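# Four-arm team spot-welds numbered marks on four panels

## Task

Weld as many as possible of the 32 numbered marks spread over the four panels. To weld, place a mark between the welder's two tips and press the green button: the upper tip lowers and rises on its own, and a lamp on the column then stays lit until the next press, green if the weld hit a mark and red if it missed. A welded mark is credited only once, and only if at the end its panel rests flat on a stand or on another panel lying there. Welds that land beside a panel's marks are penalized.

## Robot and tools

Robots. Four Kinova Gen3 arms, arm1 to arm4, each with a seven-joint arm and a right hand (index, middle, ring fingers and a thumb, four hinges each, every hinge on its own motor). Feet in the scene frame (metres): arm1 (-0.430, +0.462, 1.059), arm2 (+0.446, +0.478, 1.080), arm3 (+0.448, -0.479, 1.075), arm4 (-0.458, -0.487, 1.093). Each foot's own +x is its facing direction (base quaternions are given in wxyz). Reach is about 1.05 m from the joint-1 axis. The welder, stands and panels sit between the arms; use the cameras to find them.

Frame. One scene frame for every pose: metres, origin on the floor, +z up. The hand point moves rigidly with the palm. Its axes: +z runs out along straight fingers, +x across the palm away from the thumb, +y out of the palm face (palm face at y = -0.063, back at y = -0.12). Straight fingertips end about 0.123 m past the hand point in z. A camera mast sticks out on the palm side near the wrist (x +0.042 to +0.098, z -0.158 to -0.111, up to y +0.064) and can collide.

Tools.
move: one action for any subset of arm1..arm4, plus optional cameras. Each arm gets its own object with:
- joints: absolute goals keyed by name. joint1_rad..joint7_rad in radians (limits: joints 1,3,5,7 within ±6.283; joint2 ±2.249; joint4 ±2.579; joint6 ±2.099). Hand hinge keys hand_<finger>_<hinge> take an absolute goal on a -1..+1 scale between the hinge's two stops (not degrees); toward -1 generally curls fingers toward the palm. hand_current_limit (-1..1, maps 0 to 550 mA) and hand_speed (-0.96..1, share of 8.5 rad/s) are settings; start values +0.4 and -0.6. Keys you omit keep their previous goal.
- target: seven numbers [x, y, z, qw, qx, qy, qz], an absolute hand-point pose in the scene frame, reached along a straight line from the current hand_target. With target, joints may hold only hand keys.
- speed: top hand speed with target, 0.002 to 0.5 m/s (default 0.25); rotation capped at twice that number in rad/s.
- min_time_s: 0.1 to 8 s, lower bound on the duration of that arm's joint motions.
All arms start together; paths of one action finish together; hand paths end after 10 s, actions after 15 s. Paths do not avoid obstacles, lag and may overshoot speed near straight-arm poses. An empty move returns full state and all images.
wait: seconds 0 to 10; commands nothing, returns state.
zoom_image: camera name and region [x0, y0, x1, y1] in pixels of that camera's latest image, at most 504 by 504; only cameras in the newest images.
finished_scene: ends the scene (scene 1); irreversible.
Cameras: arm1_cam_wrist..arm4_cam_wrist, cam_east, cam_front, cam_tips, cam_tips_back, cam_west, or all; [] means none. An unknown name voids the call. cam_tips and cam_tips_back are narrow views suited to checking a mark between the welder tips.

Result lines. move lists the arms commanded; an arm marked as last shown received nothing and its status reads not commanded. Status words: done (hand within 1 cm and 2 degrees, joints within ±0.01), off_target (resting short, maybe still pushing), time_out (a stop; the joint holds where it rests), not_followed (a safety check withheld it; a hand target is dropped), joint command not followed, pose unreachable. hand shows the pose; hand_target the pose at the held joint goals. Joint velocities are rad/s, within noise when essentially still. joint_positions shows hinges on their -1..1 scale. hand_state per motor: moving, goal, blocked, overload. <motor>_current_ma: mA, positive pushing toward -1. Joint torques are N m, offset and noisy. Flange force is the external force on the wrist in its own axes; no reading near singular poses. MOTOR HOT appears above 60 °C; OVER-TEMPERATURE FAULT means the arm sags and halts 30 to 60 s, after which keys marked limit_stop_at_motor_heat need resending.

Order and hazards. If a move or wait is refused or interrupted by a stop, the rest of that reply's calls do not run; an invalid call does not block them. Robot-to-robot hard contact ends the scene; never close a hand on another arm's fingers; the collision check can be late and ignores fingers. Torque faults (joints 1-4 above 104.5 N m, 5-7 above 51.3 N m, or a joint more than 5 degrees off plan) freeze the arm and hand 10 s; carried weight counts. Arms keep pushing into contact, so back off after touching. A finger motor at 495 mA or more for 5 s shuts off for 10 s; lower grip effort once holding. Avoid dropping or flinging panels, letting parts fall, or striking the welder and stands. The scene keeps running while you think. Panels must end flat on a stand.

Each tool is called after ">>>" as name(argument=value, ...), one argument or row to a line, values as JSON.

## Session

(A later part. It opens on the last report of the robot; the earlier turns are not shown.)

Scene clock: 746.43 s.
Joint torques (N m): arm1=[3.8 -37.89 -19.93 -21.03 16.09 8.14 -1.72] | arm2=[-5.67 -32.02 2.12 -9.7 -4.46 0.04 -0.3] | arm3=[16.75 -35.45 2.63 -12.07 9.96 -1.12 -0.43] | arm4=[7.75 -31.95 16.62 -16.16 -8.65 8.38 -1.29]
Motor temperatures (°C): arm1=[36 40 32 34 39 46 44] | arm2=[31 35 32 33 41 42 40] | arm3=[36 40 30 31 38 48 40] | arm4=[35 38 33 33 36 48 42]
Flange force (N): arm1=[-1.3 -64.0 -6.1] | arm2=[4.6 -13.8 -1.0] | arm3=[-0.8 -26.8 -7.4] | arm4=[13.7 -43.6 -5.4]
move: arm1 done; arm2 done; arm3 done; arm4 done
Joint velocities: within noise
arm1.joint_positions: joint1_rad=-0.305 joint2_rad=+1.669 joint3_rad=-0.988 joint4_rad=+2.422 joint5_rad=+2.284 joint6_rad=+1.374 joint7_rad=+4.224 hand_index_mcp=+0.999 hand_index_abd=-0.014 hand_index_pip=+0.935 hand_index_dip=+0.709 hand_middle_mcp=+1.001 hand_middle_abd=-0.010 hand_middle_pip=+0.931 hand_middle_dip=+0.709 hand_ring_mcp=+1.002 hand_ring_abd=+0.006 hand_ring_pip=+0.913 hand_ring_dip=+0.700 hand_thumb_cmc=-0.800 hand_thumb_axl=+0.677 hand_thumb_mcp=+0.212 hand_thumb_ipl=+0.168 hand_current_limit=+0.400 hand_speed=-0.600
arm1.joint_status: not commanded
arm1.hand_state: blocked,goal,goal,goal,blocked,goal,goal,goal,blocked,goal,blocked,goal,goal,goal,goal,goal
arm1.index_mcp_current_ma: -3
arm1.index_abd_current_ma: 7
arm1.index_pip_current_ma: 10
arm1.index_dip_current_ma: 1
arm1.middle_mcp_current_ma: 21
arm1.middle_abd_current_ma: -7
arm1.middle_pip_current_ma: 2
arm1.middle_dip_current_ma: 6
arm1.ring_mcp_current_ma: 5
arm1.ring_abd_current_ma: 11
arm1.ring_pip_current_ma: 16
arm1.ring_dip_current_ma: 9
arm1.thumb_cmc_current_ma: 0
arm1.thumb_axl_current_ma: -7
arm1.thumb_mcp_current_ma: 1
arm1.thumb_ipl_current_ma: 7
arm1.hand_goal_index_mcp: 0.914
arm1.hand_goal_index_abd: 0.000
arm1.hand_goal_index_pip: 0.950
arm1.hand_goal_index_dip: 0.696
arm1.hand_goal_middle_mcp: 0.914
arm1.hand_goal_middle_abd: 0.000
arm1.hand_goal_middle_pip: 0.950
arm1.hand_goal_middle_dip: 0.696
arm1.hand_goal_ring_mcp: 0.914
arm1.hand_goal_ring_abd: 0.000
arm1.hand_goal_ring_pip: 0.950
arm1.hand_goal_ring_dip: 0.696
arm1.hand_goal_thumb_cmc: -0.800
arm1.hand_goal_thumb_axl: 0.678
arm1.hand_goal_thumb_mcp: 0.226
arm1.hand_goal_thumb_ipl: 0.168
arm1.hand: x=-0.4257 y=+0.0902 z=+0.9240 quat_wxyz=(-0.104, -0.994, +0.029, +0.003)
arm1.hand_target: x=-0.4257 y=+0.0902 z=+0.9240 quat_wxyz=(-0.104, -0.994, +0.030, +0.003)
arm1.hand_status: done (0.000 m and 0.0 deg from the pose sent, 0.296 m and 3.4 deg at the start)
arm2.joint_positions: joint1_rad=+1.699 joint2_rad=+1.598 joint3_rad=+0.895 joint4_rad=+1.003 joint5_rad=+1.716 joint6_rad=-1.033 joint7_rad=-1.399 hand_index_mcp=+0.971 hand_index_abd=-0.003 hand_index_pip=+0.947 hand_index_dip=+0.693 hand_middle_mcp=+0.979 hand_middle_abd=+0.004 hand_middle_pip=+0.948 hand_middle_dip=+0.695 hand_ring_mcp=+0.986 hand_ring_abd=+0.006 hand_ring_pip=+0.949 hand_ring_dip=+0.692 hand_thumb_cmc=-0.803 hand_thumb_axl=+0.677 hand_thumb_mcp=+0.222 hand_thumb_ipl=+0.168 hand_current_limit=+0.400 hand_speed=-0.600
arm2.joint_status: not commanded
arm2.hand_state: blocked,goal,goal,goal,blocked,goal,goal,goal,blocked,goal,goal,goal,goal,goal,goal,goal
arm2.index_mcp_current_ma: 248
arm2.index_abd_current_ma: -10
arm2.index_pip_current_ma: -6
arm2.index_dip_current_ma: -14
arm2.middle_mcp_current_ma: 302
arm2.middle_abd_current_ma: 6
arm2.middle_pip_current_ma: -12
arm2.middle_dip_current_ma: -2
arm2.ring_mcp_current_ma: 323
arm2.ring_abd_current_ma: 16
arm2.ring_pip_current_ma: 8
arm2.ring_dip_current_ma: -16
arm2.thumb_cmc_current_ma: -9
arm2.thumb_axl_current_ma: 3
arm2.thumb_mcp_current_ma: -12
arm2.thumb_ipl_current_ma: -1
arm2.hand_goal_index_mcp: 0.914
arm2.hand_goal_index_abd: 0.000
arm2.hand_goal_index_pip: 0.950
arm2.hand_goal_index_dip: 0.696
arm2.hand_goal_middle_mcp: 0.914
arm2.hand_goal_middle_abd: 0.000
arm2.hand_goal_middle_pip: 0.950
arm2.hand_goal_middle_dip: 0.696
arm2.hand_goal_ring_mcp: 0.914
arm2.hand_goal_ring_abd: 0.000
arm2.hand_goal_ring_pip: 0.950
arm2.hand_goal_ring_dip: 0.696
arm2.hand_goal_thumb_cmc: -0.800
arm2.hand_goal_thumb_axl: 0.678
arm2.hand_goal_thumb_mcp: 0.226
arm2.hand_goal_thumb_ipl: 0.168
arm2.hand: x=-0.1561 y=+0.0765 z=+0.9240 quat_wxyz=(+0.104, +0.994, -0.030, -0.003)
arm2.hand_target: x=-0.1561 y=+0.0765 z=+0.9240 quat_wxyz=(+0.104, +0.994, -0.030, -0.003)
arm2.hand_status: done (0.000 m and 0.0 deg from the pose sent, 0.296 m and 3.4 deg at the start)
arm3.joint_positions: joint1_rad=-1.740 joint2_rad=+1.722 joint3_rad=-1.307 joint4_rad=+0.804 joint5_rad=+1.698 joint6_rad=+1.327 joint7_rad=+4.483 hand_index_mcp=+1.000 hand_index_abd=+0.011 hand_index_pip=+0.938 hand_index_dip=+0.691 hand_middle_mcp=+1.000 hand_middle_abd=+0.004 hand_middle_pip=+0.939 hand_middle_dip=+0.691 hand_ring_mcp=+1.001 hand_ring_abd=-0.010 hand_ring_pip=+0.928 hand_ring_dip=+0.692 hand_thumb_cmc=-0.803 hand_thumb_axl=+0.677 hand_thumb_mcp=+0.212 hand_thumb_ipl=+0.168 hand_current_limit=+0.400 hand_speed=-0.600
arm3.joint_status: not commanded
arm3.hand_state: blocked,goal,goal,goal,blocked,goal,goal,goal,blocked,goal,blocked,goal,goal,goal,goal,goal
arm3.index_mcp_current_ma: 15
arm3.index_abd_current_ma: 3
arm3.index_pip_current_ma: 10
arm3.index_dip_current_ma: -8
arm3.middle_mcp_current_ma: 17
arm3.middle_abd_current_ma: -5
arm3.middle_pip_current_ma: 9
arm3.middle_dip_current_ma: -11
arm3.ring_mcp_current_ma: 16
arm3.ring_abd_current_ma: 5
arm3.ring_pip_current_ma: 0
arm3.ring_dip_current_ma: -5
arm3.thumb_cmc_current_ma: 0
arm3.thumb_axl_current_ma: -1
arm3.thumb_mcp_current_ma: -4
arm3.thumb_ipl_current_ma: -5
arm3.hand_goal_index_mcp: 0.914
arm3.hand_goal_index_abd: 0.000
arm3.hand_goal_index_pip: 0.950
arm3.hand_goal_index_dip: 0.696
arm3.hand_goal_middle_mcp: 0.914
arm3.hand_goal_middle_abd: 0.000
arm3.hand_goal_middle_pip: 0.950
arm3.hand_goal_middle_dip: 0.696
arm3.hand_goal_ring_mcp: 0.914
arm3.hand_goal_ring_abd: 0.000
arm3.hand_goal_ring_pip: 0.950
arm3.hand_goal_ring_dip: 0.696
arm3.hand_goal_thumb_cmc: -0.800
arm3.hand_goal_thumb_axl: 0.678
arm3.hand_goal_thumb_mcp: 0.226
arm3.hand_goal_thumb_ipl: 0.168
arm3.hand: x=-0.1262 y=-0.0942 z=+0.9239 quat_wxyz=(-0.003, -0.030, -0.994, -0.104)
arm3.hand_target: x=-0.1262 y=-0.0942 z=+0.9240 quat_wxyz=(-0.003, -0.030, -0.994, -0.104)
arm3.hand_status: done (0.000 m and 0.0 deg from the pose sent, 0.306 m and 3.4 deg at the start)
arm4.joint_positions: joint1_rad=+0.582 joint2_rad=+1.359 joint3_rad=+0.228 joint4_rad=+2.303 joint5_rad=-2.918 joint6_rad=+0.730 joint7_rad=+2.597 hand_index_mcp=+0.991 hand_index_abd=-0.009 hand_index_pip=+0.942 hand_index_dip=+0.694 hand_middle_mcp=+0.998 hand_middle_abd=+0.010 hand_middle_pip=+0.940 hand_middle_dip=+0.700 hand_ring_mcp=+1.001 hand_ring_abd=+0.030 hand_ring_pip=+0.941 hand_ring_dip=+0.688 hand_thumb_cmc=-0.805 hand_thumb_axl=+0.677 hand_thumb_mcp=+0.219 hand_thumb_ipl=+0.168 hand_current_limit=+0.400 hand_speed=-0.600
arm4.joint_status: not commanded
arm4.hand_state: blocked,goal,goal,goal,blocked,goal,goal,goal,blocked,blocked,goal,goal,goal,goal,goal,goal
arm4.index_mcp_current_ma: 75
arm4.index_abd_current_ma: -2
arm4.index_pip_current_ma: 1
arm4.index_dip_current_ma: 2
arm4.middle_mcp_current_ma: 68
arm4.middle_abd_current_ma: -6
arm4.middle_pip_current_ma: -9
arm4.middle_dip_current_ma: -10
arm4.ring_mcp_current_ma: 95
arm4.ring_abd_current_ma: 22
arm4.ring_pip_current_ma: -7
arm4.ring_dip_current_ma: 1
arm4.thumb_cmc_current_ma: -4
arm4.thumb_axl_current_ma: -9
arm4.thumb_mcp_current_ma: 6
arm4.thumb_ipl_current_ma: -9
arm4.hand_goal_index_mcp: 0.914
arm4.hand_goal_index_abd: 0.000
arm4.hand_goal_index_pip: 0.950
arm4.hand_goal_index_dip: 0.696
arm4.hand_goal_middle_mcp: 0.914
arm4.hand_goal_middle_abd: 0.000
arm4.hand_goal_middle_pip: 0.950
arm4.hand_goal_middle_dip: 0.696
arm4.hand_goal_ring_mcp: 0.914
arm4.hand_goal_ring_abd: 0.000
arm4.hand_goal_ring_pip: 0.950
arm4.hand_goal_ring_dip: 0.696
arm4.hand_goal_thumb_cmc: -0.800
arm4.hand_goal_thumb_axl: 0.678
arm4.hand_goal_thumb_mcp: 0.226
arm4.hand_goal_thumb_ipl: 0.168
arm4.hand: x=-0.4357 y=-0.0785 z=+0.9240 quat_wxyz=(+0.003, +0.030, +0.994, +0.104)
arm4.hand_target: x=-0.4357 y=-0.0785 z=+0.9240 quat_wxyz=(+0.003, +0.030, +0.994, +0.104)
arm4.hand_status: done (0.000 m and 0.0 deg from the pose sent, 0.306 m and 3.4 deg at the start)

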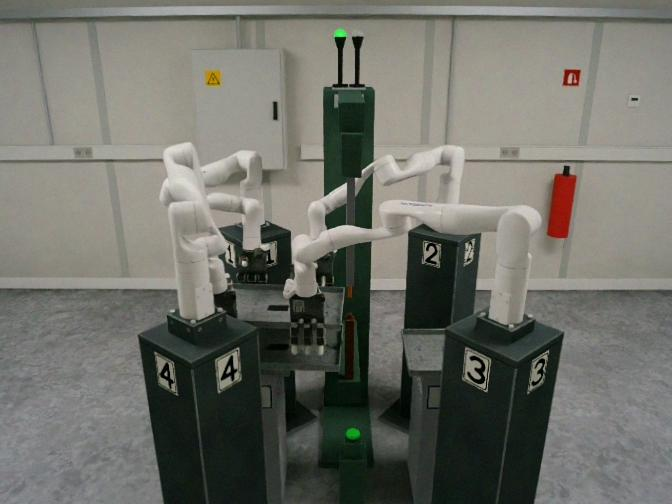

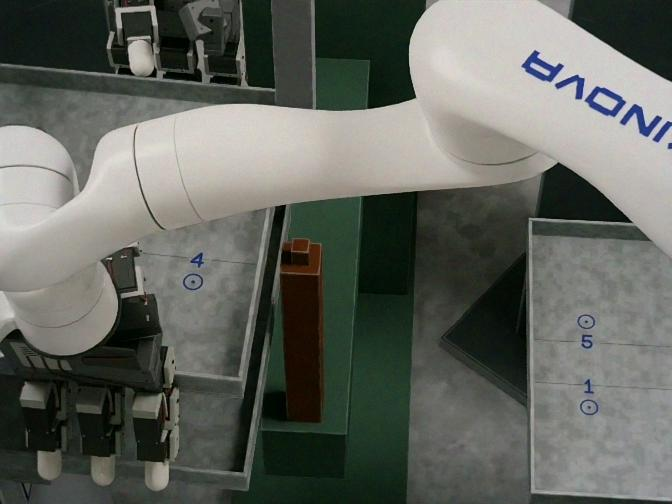

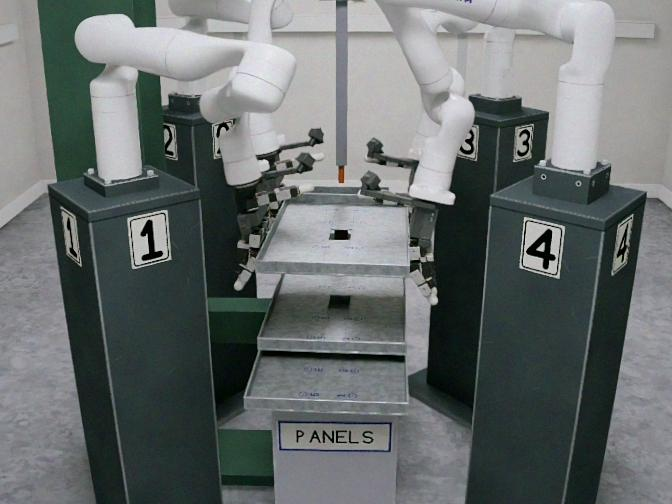

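>>> move(
  arm1={"target": [-0.4257, 0.0902, 0.795, 0.10445, 0.99406, -0.02951, -0.0031], "speed": 0.07},
  arm2={"target": [-0.1561, 0.0765, 0.795, 0.10445, 0.99406, -0.02951, -0.0031], "speed": 0.07},
  arm3={"target": [-0.1262, -0.0942, 0.795, 0.0031, 0.02951, 0.99406, 0.10445], "speed": 0.07},
  arm4={"target": [-0.4357, -0.0785, 0.795, 0.0031, 0.02951, 0.99406, 0.10445], "speed": 0.07},
  cameras=["cam_front", "cam_tips", "cam_west"],
)

Scene clock: 749.87 s.
Joint torques (N m): arm1=[4.83 -40.71 -20.41 -16.41 13.15 7.49 -1.56] | arm2=[-5.91 -29.95 0.07 -8.42 -3.41 -0.59 -0.32] | arm3=[14.93 -33.78 4.85 -11.06 7.55 -1.37 -0.47] | arm4=[6.25 -33.72 15.02 -12.34 -7.62 7.5 -1.19]
Motor temperatures (°C): arm1=[36 40 32 34 40 46 44] | arm2=[31 35 32 33 41 42 40] | arm3=[36 41 30 31 38 48 40] | arm4=[35 39 34 33 36 48 42]
Flange force (N): arm1=[4.3 -56.2 -7.5] | arm2=[1.0 -11.6 -2.0] | arm3=no reading | arm4=[9.5 -36.8 -5.3]
move: arm1 done; arm2 done; arm3 done; arm4 done
Joint velocities: within noise
arm1.joint_positions: joint1_rad=-0.266 joint2_rad=+1.920 joint3_rad=-0.765 joint4_rad=+2.153 joint5_rad=+2.570 joint6_rad=+1.260 joint7_rad=+4.302 hand_index_mcp=+0.999 hand_index_abd=-0.012 hand_index_pip=+0.936 hand_index_dip=+0.709 hand_middle_mcp=+1.001 hand_middle_abd=-0.010 hand_middle_pip=+0.930 hand_middle_dip=+0.709 hand_ring_mcp=+1.002 hand_ring_abd=+0.007 hand_ring_pip=+0.913 hand_ring_dip=+0.700 hand_thumb_cmc=-0.800 hand_thumb_axl=+0.677 hand_thumb_mcp=+0.212 hand_thumb_ipl=+0.168 hand_current_limit=+0.400 hand_speed=-0.600
arm1.joint_status: not commanded
arm1.hand_state: blocked,goal,goal,goal,blocked,goal,blocked,goal,blocked,goal,blocked,goal,goal,goal,goal,goal
arm1.index_mcp_current_ma: 2
arm1.index_abd_current_ma: 11
arm1.index_pip_current_ma: 13
arm1.index_dip_current_ma: 8
arm1.middle_mcp_current_ma: 12
arm1.middle_abd_current_ma: 1
arm1.middle_pip_current_ma: -2
arm1.middle_dip_current_ma: 7
arm1.ring_mcp_current_ma: 6
arm1.ring_abd_current_ma: 12
arm1.ring_pip_current_ma: 8
arm1.ring_dip_current_ma: 13
arm1.thumb_cmc_current_ma: 6
arm1.thumb_axl_current_ma: -5
arm1.thumb_mcp_current_ma: 5
arm1.thumb_ipl_current_ma: -3
arm1.hand_goal_index_mcp: 0.914
arm1.hand_goal_index_abd: 0.000
arm1.hand_goal_index_pip: 0.950
arm1.hand_goal_index_dip: 0.696
arm1.hand_goal_middle_mcp: 0.914
arm1.hand_goal_middle_abd: 0.000
arm1.hand_goal_middle_pip: 0.950
arm1.hand_goal_middle_dip: 0.696
arm1.hand_goal_ring_mcp: 0.914
arm1.hand_goal_ring_abd: 0.000
arm1.hand_goal_ring_pip: 0.950
arm1.hand_goal_ring_dip: 0.696
arm1.hand_goal_thumb_cmc: -0.800
arm1.hand_goal_thumb_axl: 0.678
arm1.hand_goal_thumb_mcp: 0.226
arm1.hand_goal_thumb_ipl: 0.168
arm1.hand: x=-0.4257 y=+0.0902 z=+0.7950 quat_wxyz=(-0.104, -0.994, +0.030, +0.003)
arm1.hand_target: x=-0.4257 y=+0.0902 z=+0.7950 quat_wxyz=(-0.104, -0.994, +0.030, +0.003)
arm1.hand_status: done (0.000 m and 0.0 deg from the pose sent, 0.129 m and 0.0 deg at the start)
arm2.joint_positions: joint1_rad=+1.784 joint2_rad=+1.856 joint3_rad=+0.878 joint4_rad=+0.700 joint5_rad=+1.685 joint6_rad=-0.924 joint7_rad=-1.506 hand_index_mcp=+0.970 hand_index_abd=+0.002 hand_index_pip=+0.947 hand_index_dip=+0.693 hand_middle_mcp=+0.977 hand_middle_abd=+0.004 hand_middle_pip=+0.946 hand_middle_dip=+0.695 hand_ring_mcp=+0.984 hand_ring_abd=+0.005 hand_ring_pip=+0.945 hand_ring_dip=+0.692 hand_thumb_cmc=-0.803 hand_thumb_axl=+0.677 hand_thumb_mcp=+0.222 hand_thumb_ipl=+0.168 hand_current_limit=+0.400 hand_speed=-0.600
arm2.joint_status: not commanded
arm2.hand_state: blocked,goal,goal,goal,blocked,goal,goal,goal,blocked,goal,goal,goal,goal,goal,goal,goal
arm2.index_mcp_current_ma: 244
arm2.index_abd_current_ma: 5
arm2.index_pip_current_ma: -5
arm2.index_dip_current_ma: -12
arm2.middle_mcp_current_ma: 291
arm2.middle_abd_current_ma: 1
arm2.middle_pip_current_ma: -18
arm2.middle_dip_current_ma: -6
arm2.ring_mcp_current_ma: 322
arm2.ring_abd_current_ma: 15
arm2.ring_pip_current_ma: -12
arm2.ring_dip_current_ma: -15
arm2.thumb_cmc_current_ma: -5
arm2.thumb_axl_current_ma: 5
arm2.thumb_mcp_current_ma: -10
arm2.thumb_ipl_current_ma: -4
arm2.hand_goal_index_mcp: 0.914
arm2.hand_goal_index_abd: 0.000
arm2.hand_goal_index_pip: 0.950
arm2.hand_goal_index_dip: 0.696
arm2.hand_goal_middle_mcp: 0.914
arm2.hand_goal_middle_abd: 0.000
arm2.hand_goal_middle_pip: 0.950
arm2.hand_goal_middle_dip: 0.696
arm2.hand_goal_ring_mcp: 0.914
arm2.hand_goal_ring_abd: 0.000
arm2.hand_goal_ring_pip: 0.950
arm2.hand_goal_ring_dip: 0.696
arm2.hand_goal_thumb_cmc: -0.800
arm2.hand_goal_thumb_axl: 0.678
arm2.hand_goal_thumb_mcp: 0.226
arm2.hand_goal_thumb_ipl: 0.168
arm2.hand: x=-0.1561 y=+0.0765 z=+0.7950 quat_wxyz=(+0.104, +0.994, -0.029, -0.003)
arm2.hand_target: x=-0.1561 y=+0.0765 z=+0.7950 quat_wxyz=(+0.104, +0.994, -0.030, -0.003)
arm2.hand_status: done (0.000 m and 0.0 deg from the pose sent, 0.129 m and 0.0 deg at the start)
arm3.joint_positions: joint1_rad=-1.880 joint2_rad=+1.935 joint3_rad=-1.303 joint4_rad=+0.443 joint5_rad=+1.713 joint6_rad=+1.144 joint7_rad=+4.641 hand_index_mcp=+1.000 hand_index_abd=+0.010 hand_index_pip=+0.939 hand_index_dip=+0.691 hand_middle_mcp=+1.000 hand_middle_abd=+0.009 hand_middle_pip=+0.939 hand_middle_dip=+0.691 hand_ring_mcp=+1.001 hand_ring_abd=-0.010 hand_ring_pip=+0.934 hand_ring_dip=+0.691 hand_thumb_cmc=-0.803 hand_thumb_axl=+0.677 hand_thumb_mcp=+0.212 hand_thumb_ipl=+0.168 hand_current_limit=+0.400 hand_speed=-0.600
arm3.joint_status: not commanded
arm3.hand_state: blocked,goal,goal,goal,blocked,goal,goal,goal,blocked,goal,goal,goal,goal,goal,goal,goal
arm3.index_mcp_current_ma: 16
arm3.index_abd_current_ma: 11
arm3.index_pip_current_ma: 13
arm3.index_dip_current_ma: -8
arm3.middle_mcp_current_ma: 19
arm3.middle_abd_current_ma: 5
arm3.middle_pip_current_ma: 4
arm3.middle_dip_current_ma: -6
arm3.ring_mcp_current_ma: 12
arm3.ring_abd_current_ma: 5
arm3.ring_pip_current_ma: -2
arm3.ring_dip_current_ma: -6
arm3.thumb_cmc_current_ma: -5
arm3.thumb_axl_current_ma: -9
arm3.thumb_mcp_current_ma: -8
arm3.thumb_ipl_current_ma: -1
arm3.hand_goal_index_mcp: 0.914
arm3.hand_goal_index_abd: 0.000
arm3.hand_goal_index_pip: 0.950
arm3.hand_goal_index_dip: 0.696
arm3.hand_goal_middle_mcp: 0.914
arm3.hand_goal_middle_abd: 0.000
arm3.hand_goal_middle_pip: 0.950
arm3.hand_goal_middle_dip: 0.696
arm3.hand_goal_ring_mcp: 0.914
arm3.hand_goal_ring_abd: 0.000
arm3.hand_goal_ring_pip: 0.950
arm3.hand_goal_ring_dip: 0.696
arm3.hand_goal_thumb_cmc: -0.800
arm3.hand_goal_thumb_axl: 0.678
arm3.hand_goal_thumb_mcp: 0.226
arm3.hand_goal_thumb_ipl: 0.168
arm3.hand: x=-0.1262 y=-0.0942 z=+0.7950 quat_wxyz=(-0.003, -0.030, -0.994, -0.104)
arm3.hand_target: x=-0.1262 y=-0.0942 z=+0.7950 quat_wxyz=(-0.003, -0.030, -0.994, -0.104)
arm3.hand_status: done (0.000 m and 0.0 deg from the pose sent, 0.129 m and 0.0 deg at the start)
arm4.joint_positions: joint1_rad=+0.577 joint2_rad=+1.679 joint3_rad=+0.193 joint4_rad=+2.020 joint5_rad=-2.991 joint6_rad=+0.760 joint7_rad=+2.589 hand_index_mcp=+0.991 hand_index_abd=-0.006 hand_index_pip=+0.942 hand_index_dip=+0.694 hand_middle_mcp=+0.998 hand_middle_abd=+0.009 hand_middle_pip=+0.940 hand_middle_dip=+0.700 hand_ring_mcp=+1.001 hand_ring_abd=+0.032 hand_ring_pip=+0.941 hand_ring_dip=+0.688 hand_thumb_cmc=-0.804 hand_thumb_axl=+0.677 hand_thumb_mcp=+0.219 hand_thumb_ipl=+0.168 hand_current_limit=+0.400 hand_speed=-0.600
arm4.joint_status: not commanded
arm4.hand_state: blocked,goal,goal,goal,blocked,goal,goal,goal,blocked,blocked,goal,goal,goal,goal,goal,goal
arm4.index_mcp_current_ma: 71
arm4.index_abd_current_ma: -8
arm4.index_pip_current_ma: 6
arm4.index_dip_current_ma: 0
arm4.middle_mcp_current_ma: 81
arm4.middle_abd_current_ma: -8
arm4.middle_pip_current_ma: -14
arm4.middle_dip_current_ma: 12
arm4.ring_mcp_current_ma: 90
arm4.ring_abd_current_ma: 21
arm4.ring_pip_current_ma: -11
arm4.ring_dip_current_ma: -6
arm4.thumb_cmc_current_ma: 15
arm4.thumb_axl_current_ma: 6
arm4.thumb_mcp_current_ma: 10
arm4.thumb_ipl_current_ma: 13
arm4.hand_goal_index_mcp: 0.914
arm4.hand_goal_index_abd: 0.000
arm4.hand_goal_index_pip: 0.950
arm4.hand_goal_index_dip: 0.696
arm4.hand_goal_middle_mcp: 0.914
arm4.hand_goal_middle_abd: 0.000
arm4.hand_goal_middle_pip: 0.950
arm4.hand_goal_middle_dip: 0.696
arm4.hand_goal_ring_mcp: 0.914
arm4.hand_goal_ring_abd: 0.000
arm4.hand_goal_ring_pip: 0.950
arm4.hand_goal_ring_dip: 0.696
arm4.hand_goal_thumb_cmc: -0.800
arm4.hand_goal_thumb_axl: 0.678
arm4.hand_goal_thumb_mcp: 0.226
arm4.hand_goal_thumb_ipl: 0.168
arm4.hand: x=-0.4357 y=-0.0785 z=+0.7950 quat_wxyz=(+0.003, +0.030, +0.994, +0.104)
arm4.hand_target: x=-0.4357 y=-0.0785 z=+0.7950 quat_wxyz=(+0.003, +0.030, +0.994, +0.104)
arm4.hand_status: done (0.000 m and 0.0 deg from the pose sent, 0.129 m and 0.0 deg at the start)

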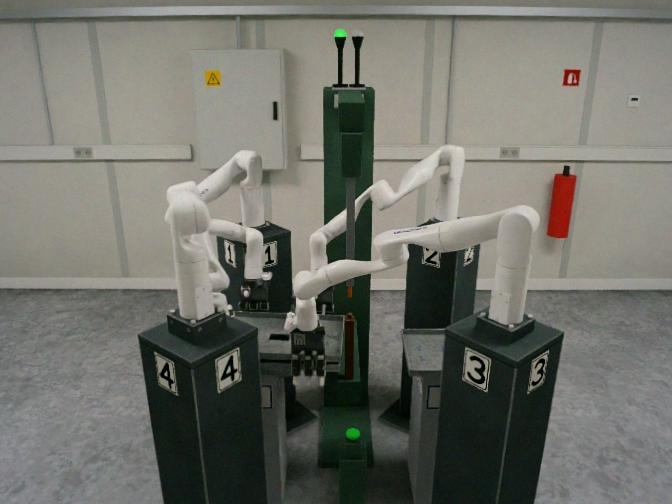

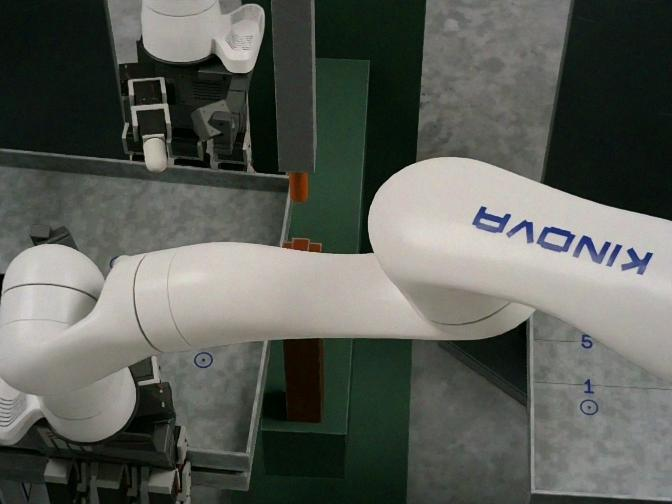

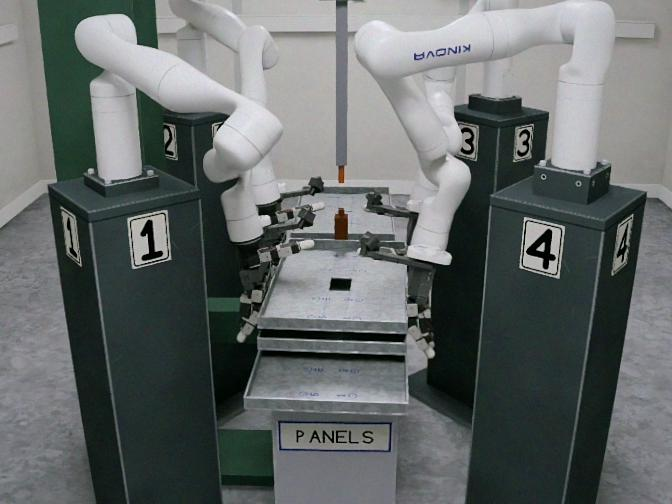

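>>> zoom_image(
  camera="cam_west",
  region=[230, 180, 450, 430],
)

>>> zoom_image(
  camera="cam_front",
  region=[230, 280, 380, 400],
)

Scaled by 2.016.

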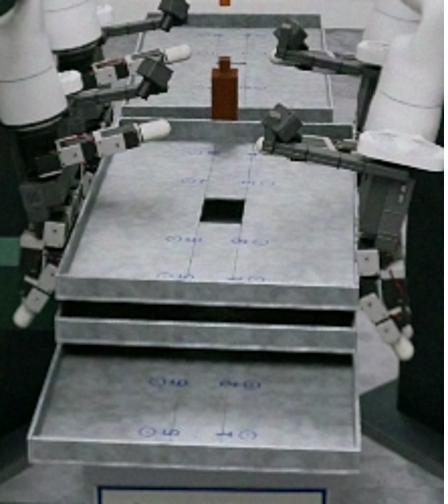

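Scaled by 3.360.

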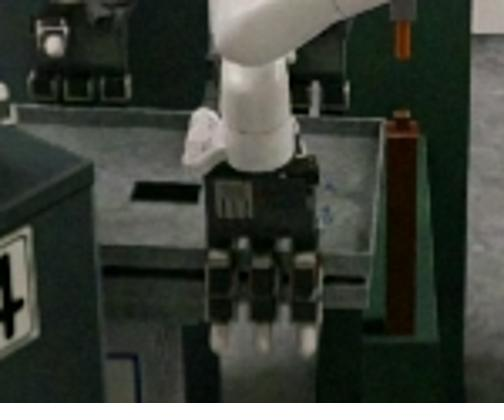

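>>> move(
  arm1={"target": [-0.4257, 0.0902, 0.7790, 0.10445, 0.99406, -0.02951, -0.0031], "speed": 0.03},
  arm2={"target": [-0.1561, 0.0765, 0.7790, 0.10445, 0.99406, -0.02951, -0.0031], "speed": 0.03},
  arm3={"target": [-0.1262, -0.0942, 0.7790, 0.0031, 0.02951, 0.99406, 0.10445], "speed": 0.03},
  arm4={"target": [-0.4357, -0.0785, 0.7790, 0.0031, 0.02951, 0.99406, 0.10445], "speed": 0.03},
  cameras=["cam_front", "cam_tips", "cam_west"],
)

Scene clock: 751.57 s.
Joint torques (N m): arm1=[4.82 -41.79 -21.18 -15.3 13 7.54 -1.6] | arm2=[-6.3 -28.44 -0.67 -8.86 -3.6 -0.1 -0.39] | arm3=[15.53 -29.83 6.02 -11.31 7.34 -2.31 -0.45] | arm4=[6.42 -32.06 14.97 -13 -7.57 7.06 -1.19]
Motor temperatures (°C): arm1=[36 40 32 34 40 46 44] | arm2=[31 35 32 33 41 42 40] | arm3=[36 41 30 31 38 48 40] | arm4=[35 39 34 33 36 48 42]
Flange force (N): arm1=[4.2 -55.8 -3.5] | arm2=[3.0 -12.7 -7.0] | arm3=no reading | arm4=[10.1 -35.7 -11.9]
move: arm1 done; arm2 done; arm3 done; arm4 done
Joint velocities: within noise
arm1.joint_positions: joint1_rad=-0.263 joint2_rad=+1.947 joint3_rad=-0.745 joint4_rad=+2.113 joint5_rad=+2.595 joint6_rad=+1.238 joint7_rad=+4.310 hand_index_mcp=+0.999 hand_index_abd=-0.009 hand_index_pip=+0.936 hand_index_dip=+0.709 hand_middle_mcp=+1.001 hand_middle_abd=-0.011 hand_middle_pip=+0.930 hand_middle_dip=+0.709 hand_ring_mcp=+1.002 hand_ring_abd=+0.005 hand_ring_pip=+0.913 hand_ring_dip=+0.700 hand_thumb_cmc=-0.800 hand_thumb_axl=+0.677 hand_thumb_mcp=+0.212 hand_thumb_ipl=+0.168 hand_current_limit=+0.400 hand_speed=-0.600
arm1.joint_status: not commanded
arm1.hand_state: blocked,goal,goal,goal,blocked,goal,blocked,goal,blocked,goal,blocked,goal,goal,goal,goal,goal
arm1.index_mcp_current_ma: 3
arm1.index_abd_current_ma: 11
arm1.index_pip_current_ma: 9
arm1.index_dip_current_ma: -1
arm1.middle_mcp_current_ma: 13
arm1.middle_abd_current_ma: 1
arm1.middle_pip_current_ma: 1
arm1.middle_dip_current_ma: -1
arm1.ring_mcp_current_ma: 12
arm1.ring_abd_current_ma: 10
arm1.ring_pip_current_ma: 12
arm1.ring_dip_current_ma: 15
arm1.thumb_cmc_current_ma: -6
arm1.thumb_axl_current_ma: -2
arm1.thumb_mcp_current_ma: 6
arm1.thumb_ipl_current_ma: -3
arm1.hand_goal_index_mcp: 0.914
arm1.hand_goal_index_abd: 0.000
arm1.hand_goal_index_pip: 0.950
arm1.hand_goal_index_dip: 0.696
arm1.hand_goal_middle_mcp: 0.914
arm1.hand_goal_middle_abd: 0.000
arm1.hand_goal_middle_pip: 0.950
arm1.hand_goal_middle_dip: 0.696
arm1.hand_goal_ring_mcp: 0.914
arm1.hand_goal_ring_abd: 0.000
arm1.hand_goal_ring_pip: 0.950
arm1.hand_goal_ring_dip: 0.696
arm1.hand_goal_thumb_cmc: -0.800
arm1.hand_goal_thumb_axl: 0.678
arm1.hand_goal_thumb_mcp: 0.226
arm1.hand_goal_thumb_ipl: 0.168
arm1.hand: x=-0.4257 y=+0.0902 z=+0.7790 quat_wxyz=(-0.104, -0.994, +0.030, +0.003)
arm1.hand_target: x=-0.4257 y=+0.0902 z=+0.7790 quat_wxyz=(-0.104, -0.994, +0.030, +0.003)
arm1.hand_status: done (0.000 m and 0.0 deg from the pose sent, 0.016 m and 0.0 deg at the start)
arm2.joint_positions: joint1_rad=+1.801 joint2_rad=+1.894 joint3_rad=+0.886 joint4_rad=+0.640 joint5_rad=+1.691 joint6_rad=-0.914 joint7_rad=-1.538 hand_index_mcp=+0.970 hand_index_abd=+0.001 hand_index_pip=+0.947 hand_index_dip=+0.693 hand_middle_mcp=+0.977 hand_middle_abd=+0.003 hand_middle_pip=+0.946 hand_middle_dip=+0.694 hand_ring_mcp=+0.984 hand_ring_abd=+0.001 hand_ring_pip=+0.945 hand_ring_dip=+0.692 hand_thumb_cmc=-0.803 hand_thumb_axl=+0.677 hand_thumb_mcp=+0.222 hand_thumb_ipl=+0.168 hand_current_limit=+0.400 hand_speed=-0.600
arm2.joint_status: not commanded
arm2.hand_state: blocked,goal,goal,goal,blocked,goal,goal,goal,blocked,goal,goal,goal,goal,goal,goal,goal
arm2.index_mcp_current_ma: 242
arm2.index_abd_current_ma: -1
arm2.index_pip_current_ma: -6
arm2.index_dip_current_ma: -11
arm2.middle_mcp_current_ma: 292
arm2.middle_abd_current_ma: 5
arm2.middle_pip_current_ma: -20
arm2.middle_dip_current_ma: -8
arm2.ring_mcp_current_ma: 317
arm2.ring_abd_current_ma: 5
arm2.ring_pip_current_ma: -13
arm2.ring_dip_current_ma: -13
arm2.thumb_cmc_current_ma: -5
arm2.thumb_axl_current_ma: 10
arm2.thumb_mcp_current_ma: -7
arm2.thumb_ipl_current_ma: -1
arm2.hand_goal_index_mcp: 0.914
arm2.hand_goal_index_abd: 0.000
arm2.hand_goal_index_pip: 0.950
arm2.hand_goal_index_dip: 0.696
arm2.hand_goal_middle_mcp: 0.914
arm2.hand_goal_middle_abd: 0.000
arm2.hand_goal_middle_pip: 0.950
arm2.hand_goal_middle_dip: 0.696
arm2.hand_goal_ring_mcp: 0.914
arm2.hand_goal_ring_abd: 0.000
arm2.hand_goal_ring_pip: 0.950
arm2.hand_goal_ring_dip: 0.696
arm2.hand_goal_thumb_cmc: -0.800
arm2.hand_goal_thumb_axl: 0.678
arm2.hand_goal_thumb_mcp: 0.226
arm2.hand_goal_thumb_ipl: 0.168
arm2.hand: x=-0.1561 y=+0.0765 z=+0.7790 quat_wxyz=(+0.104, +0.994, -0.030, -0.003)
arm2.hand_target: x=-0.1561 y=+0.0765 z=+0.7790 quat_wxyz=(+0.104, +0.994, -0.030, -0.003)
arm2.hand_status: done (0.000 m and 0.0 deg from the pose sent, 0.016 m and 0.0 deg at the start)
arm3.joint_positions: joint1_rad=-1.917 joint2_rad=+1.965 joint3_rad=-1.316 joint4_rad=+0.356 joint5_rad=+1.700 joint6_rad=+1.119 joint7_rad=+4.689 hand_index_mcp=+1.000 hand_index_abd=+0.011 hand_index_pip=+0.938 hand_index_dip=+0.691 hand_middle_mcp=+1.000 hand_middle_abd=+0.009 hand_middle_pip=+0.939 hand_middle_dip=+0.691 hand_ring_mcp=+1.001 hand_ring_abd=-0.011 hand_ring_pip=+0.934 hand_ring_dip=+0.690 hand_thumb_cmc=-0.803 hand_thumb_axl=+0.677 hand_thumb_mcp=+0.212 hand_thumb_ipl=+0.168 hand_current_limit=+0.400 hand_speed=-0.600
arm3.joint_status: not commanded
arm3.hand_state: blocked,goal,goal,goal,blocked,goal,goal,goal,blocked,goal,goal,goal,goal,goal,goal,goal
arm3.index_mcp_current_ma: 11
arm3.index_abd_current_ma: 8
arm3.index_pip_current_ma: 11
arm3.index_dip_current_ma: -14
arm3.middle_mcp_current_ma: 12
arm3.middle_abd_current_ma: 6
arm3.middle_pip_current_ma: 8
arm3.middle_dip_current_ma: -17
arm3.ring_mcp_current_ma: 13
arm3.ring_abd_current_ma: 5
arm3.ring_pip_current_ma: 2
arm3.ring_dip_current_ma: 3
arm3.thumb_cmc_current_ma: -5
arm3.thumb_axl_current_ma: -1
arm3.thumb_mcp_current_ma: -4
arm3.thumb_ipl_current_ma: -9
arm3.hand_goal_index_mcp: 0.914
arm3.hand_goal_index_abd: 0.000
arm3.hand_goal_index_pip: 0.950
arm3.hand_goal_index_dip: 0.696
arm3.hand_goal_middle_mcp: 0.914
arm3.hand_goal_middle_abd: 0.000
arm3.hand_goal_middle_pip: 0.950
arm3.hand_goal_middle_dip: 0.696
arm3.hand_goal_ring_mcp: 0.914
arm3.hand_goal_ring_abd: 0.000
arm3.hand_goal_ring_pip: 0.950
arm3.hand_goal_ring_dip: 0.696
arm3.hand_goal_thumb_cmc: -0.800
arm3.hand_goal_thumb_axl: 0.678
arm3.hand_goal_thumb_mcp: 0.226
arm3.hand_goal_thumb_ipl: 0.168
arm3.hand: x=-0.1262 y=-0.0942 z=+0.7790 quat_wxyz=(-0.003, -0.030, -0.994, -0.104)
arm3.hand_target: x=-0.1262 y=-0.0942 z=+0.7790 quat_wxyz=(-0.003, -0.030, -0.994, -0.104)
arm3.hand_status: done (0.000 m and 0.0 deg from the pose sent, 0.016 m and 0.0 deg at the start)
arm4.joint_positions: joint1_rad=+0.576 joint2_rad=+1.715 joint3_rad=+0.190 joint4_rad=+1.978 joint5_rad=-2.998 joint6_rad=+0.753 joint7_rad=+2.588 hand_index_mcp=+0.992 hand_index_abd=-0.008 hand_index_pip=+0.942 hand_index_dip=+0.694 hand_middle_mcp=+0.998 hand_middle_abd=+0.009 hand_middle_pip=+0.940 hand_middle_dip=+0.700 hand_ring_mcp=+1.001 hand_ring_abd=+0.033 hand_ring_pip=+0.940 hand_ring_dip=+0.688 hand_thumb_cmc=-0.804 hand_thumb_axl=+0.677 hand_thumb_mcp=+0.219 hand_thumb_ipl=+0.168 hand_current_limit=+0.400 hand_speed=-0.600
arm4.joint_status: not commanded
arm4.hand_state: blocked,goal,goal,goal,blocked,goal,goal,goal,blocked,blocked,goal,goal,goal,goal,goal,goal
arm4.index_mcp_current_ma: 72
arm4.index_abd_current_ma: 7
arm4.index_pip_current_ma: 5
arm4.index_dip_current_ma: 15
arm4.middle_mcp_current_ma: 67
arm4.middle_abd_current_ma: 1
arm4.middle_pip_current_ma: -13
arm4.middle_dip_current_ma: -3
arm4.ring_mcp_current_ma: 85
arm4.ring_abd_current_ma: 18
arm4.ring_pip_current_ma: -4
arm4.ring_dip_current_ma: 6
arm4.thumb_cmc_current_ma: 2
arm4.thumb_axl_current_ma: -5
arm4.thumb_mcp_current_ma: -16
arm4.thumb_ipl_current_ma: -13
arm4.hand_goal_index_mcp: 0.914
arm4.hand_goal_index_abd: 0.000
arm4.hand_goal_index_pip: 0.950
arm4.hand_goal_index_dip: 0.696
arm4.hand_goal_middle_mcp: 0.914
arm4.hand_goal_middle_abd: 0.000
arm4.hand_goal_middle_pip: 0.950
arm4.hand_goal_middle_dip: 0.696
arm4.hand_goal_ring_mcp: 0.914
arm4.hand_goal_ring_abd: 0.000
arm4.hand_goal_ring_pip: 0.950
arm4.hand_goal_ring_dip: 0.696
arm4.hand_goal_thumb_cmc: -0.800
arm4.hand_goal_thumb_axl: 0.678
arm4.hand_goal_thumb_mcp: 0.226
arm4.hand_goal_thumb_ipl: 0.168
arm4.hand: x=-0.4357 y=-0.0785 z=+0.7790 quat_wxyz=(+0.003, +0.030, +0.994, +0.104)
arm4.hand_target: x=-0.4357 y=-0.0785 z=+0.7790 quat_wxyz=(+0.003, +0.030, +0.994, +0.104)
arm4.hand_status: done (0.000 m and 0.0 deg from the pose sent, 0.016 m and 0.0 deg at the start)

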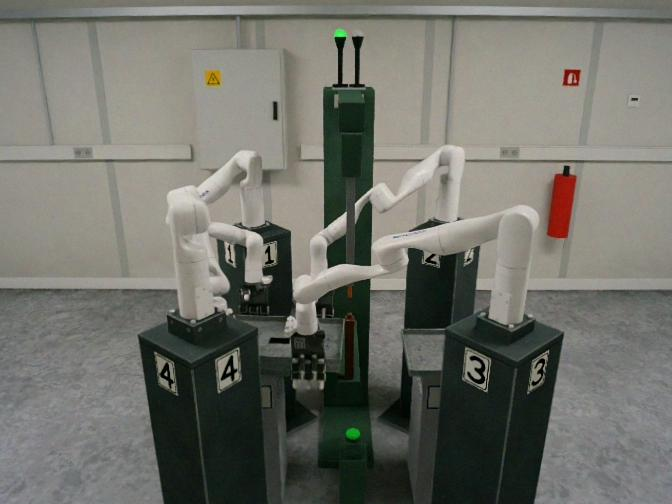

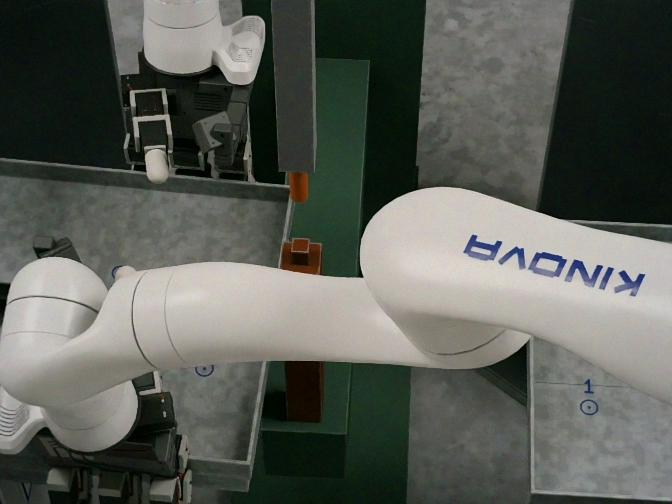

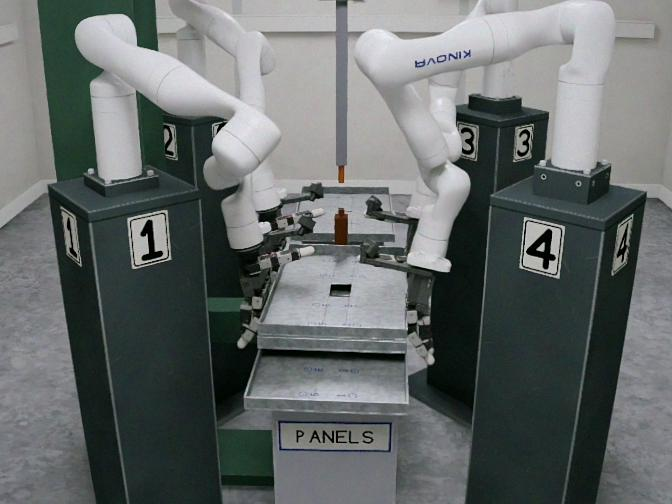

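>>> zoom_image(
  camera="cam_west",
  region=[240, 230, 430, 420],
)

>>> zoom_image(
  camera="cam_tips",
  region=[0, 150, 340, 500],
)

>>> zoom_image(
  camera="cam_front",
  region=[240, 300, 370, 400],
)

Scaled by 2.653.

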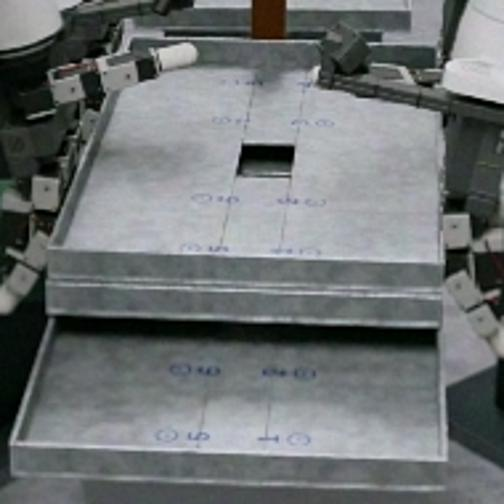

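Scaled by 1.440.

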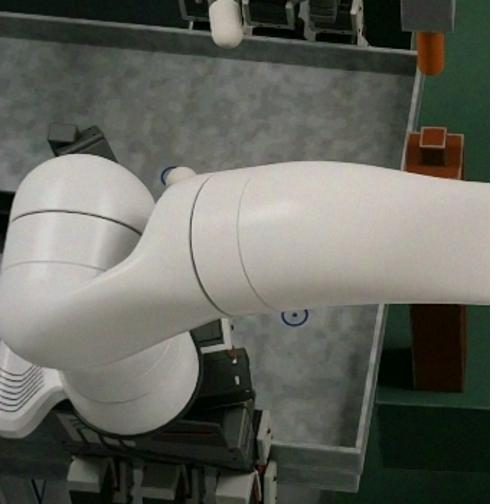

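Scaled by 3.877.

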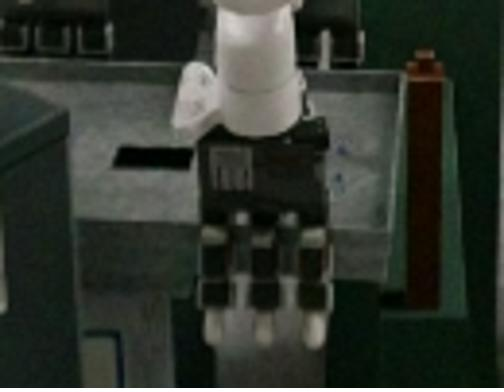

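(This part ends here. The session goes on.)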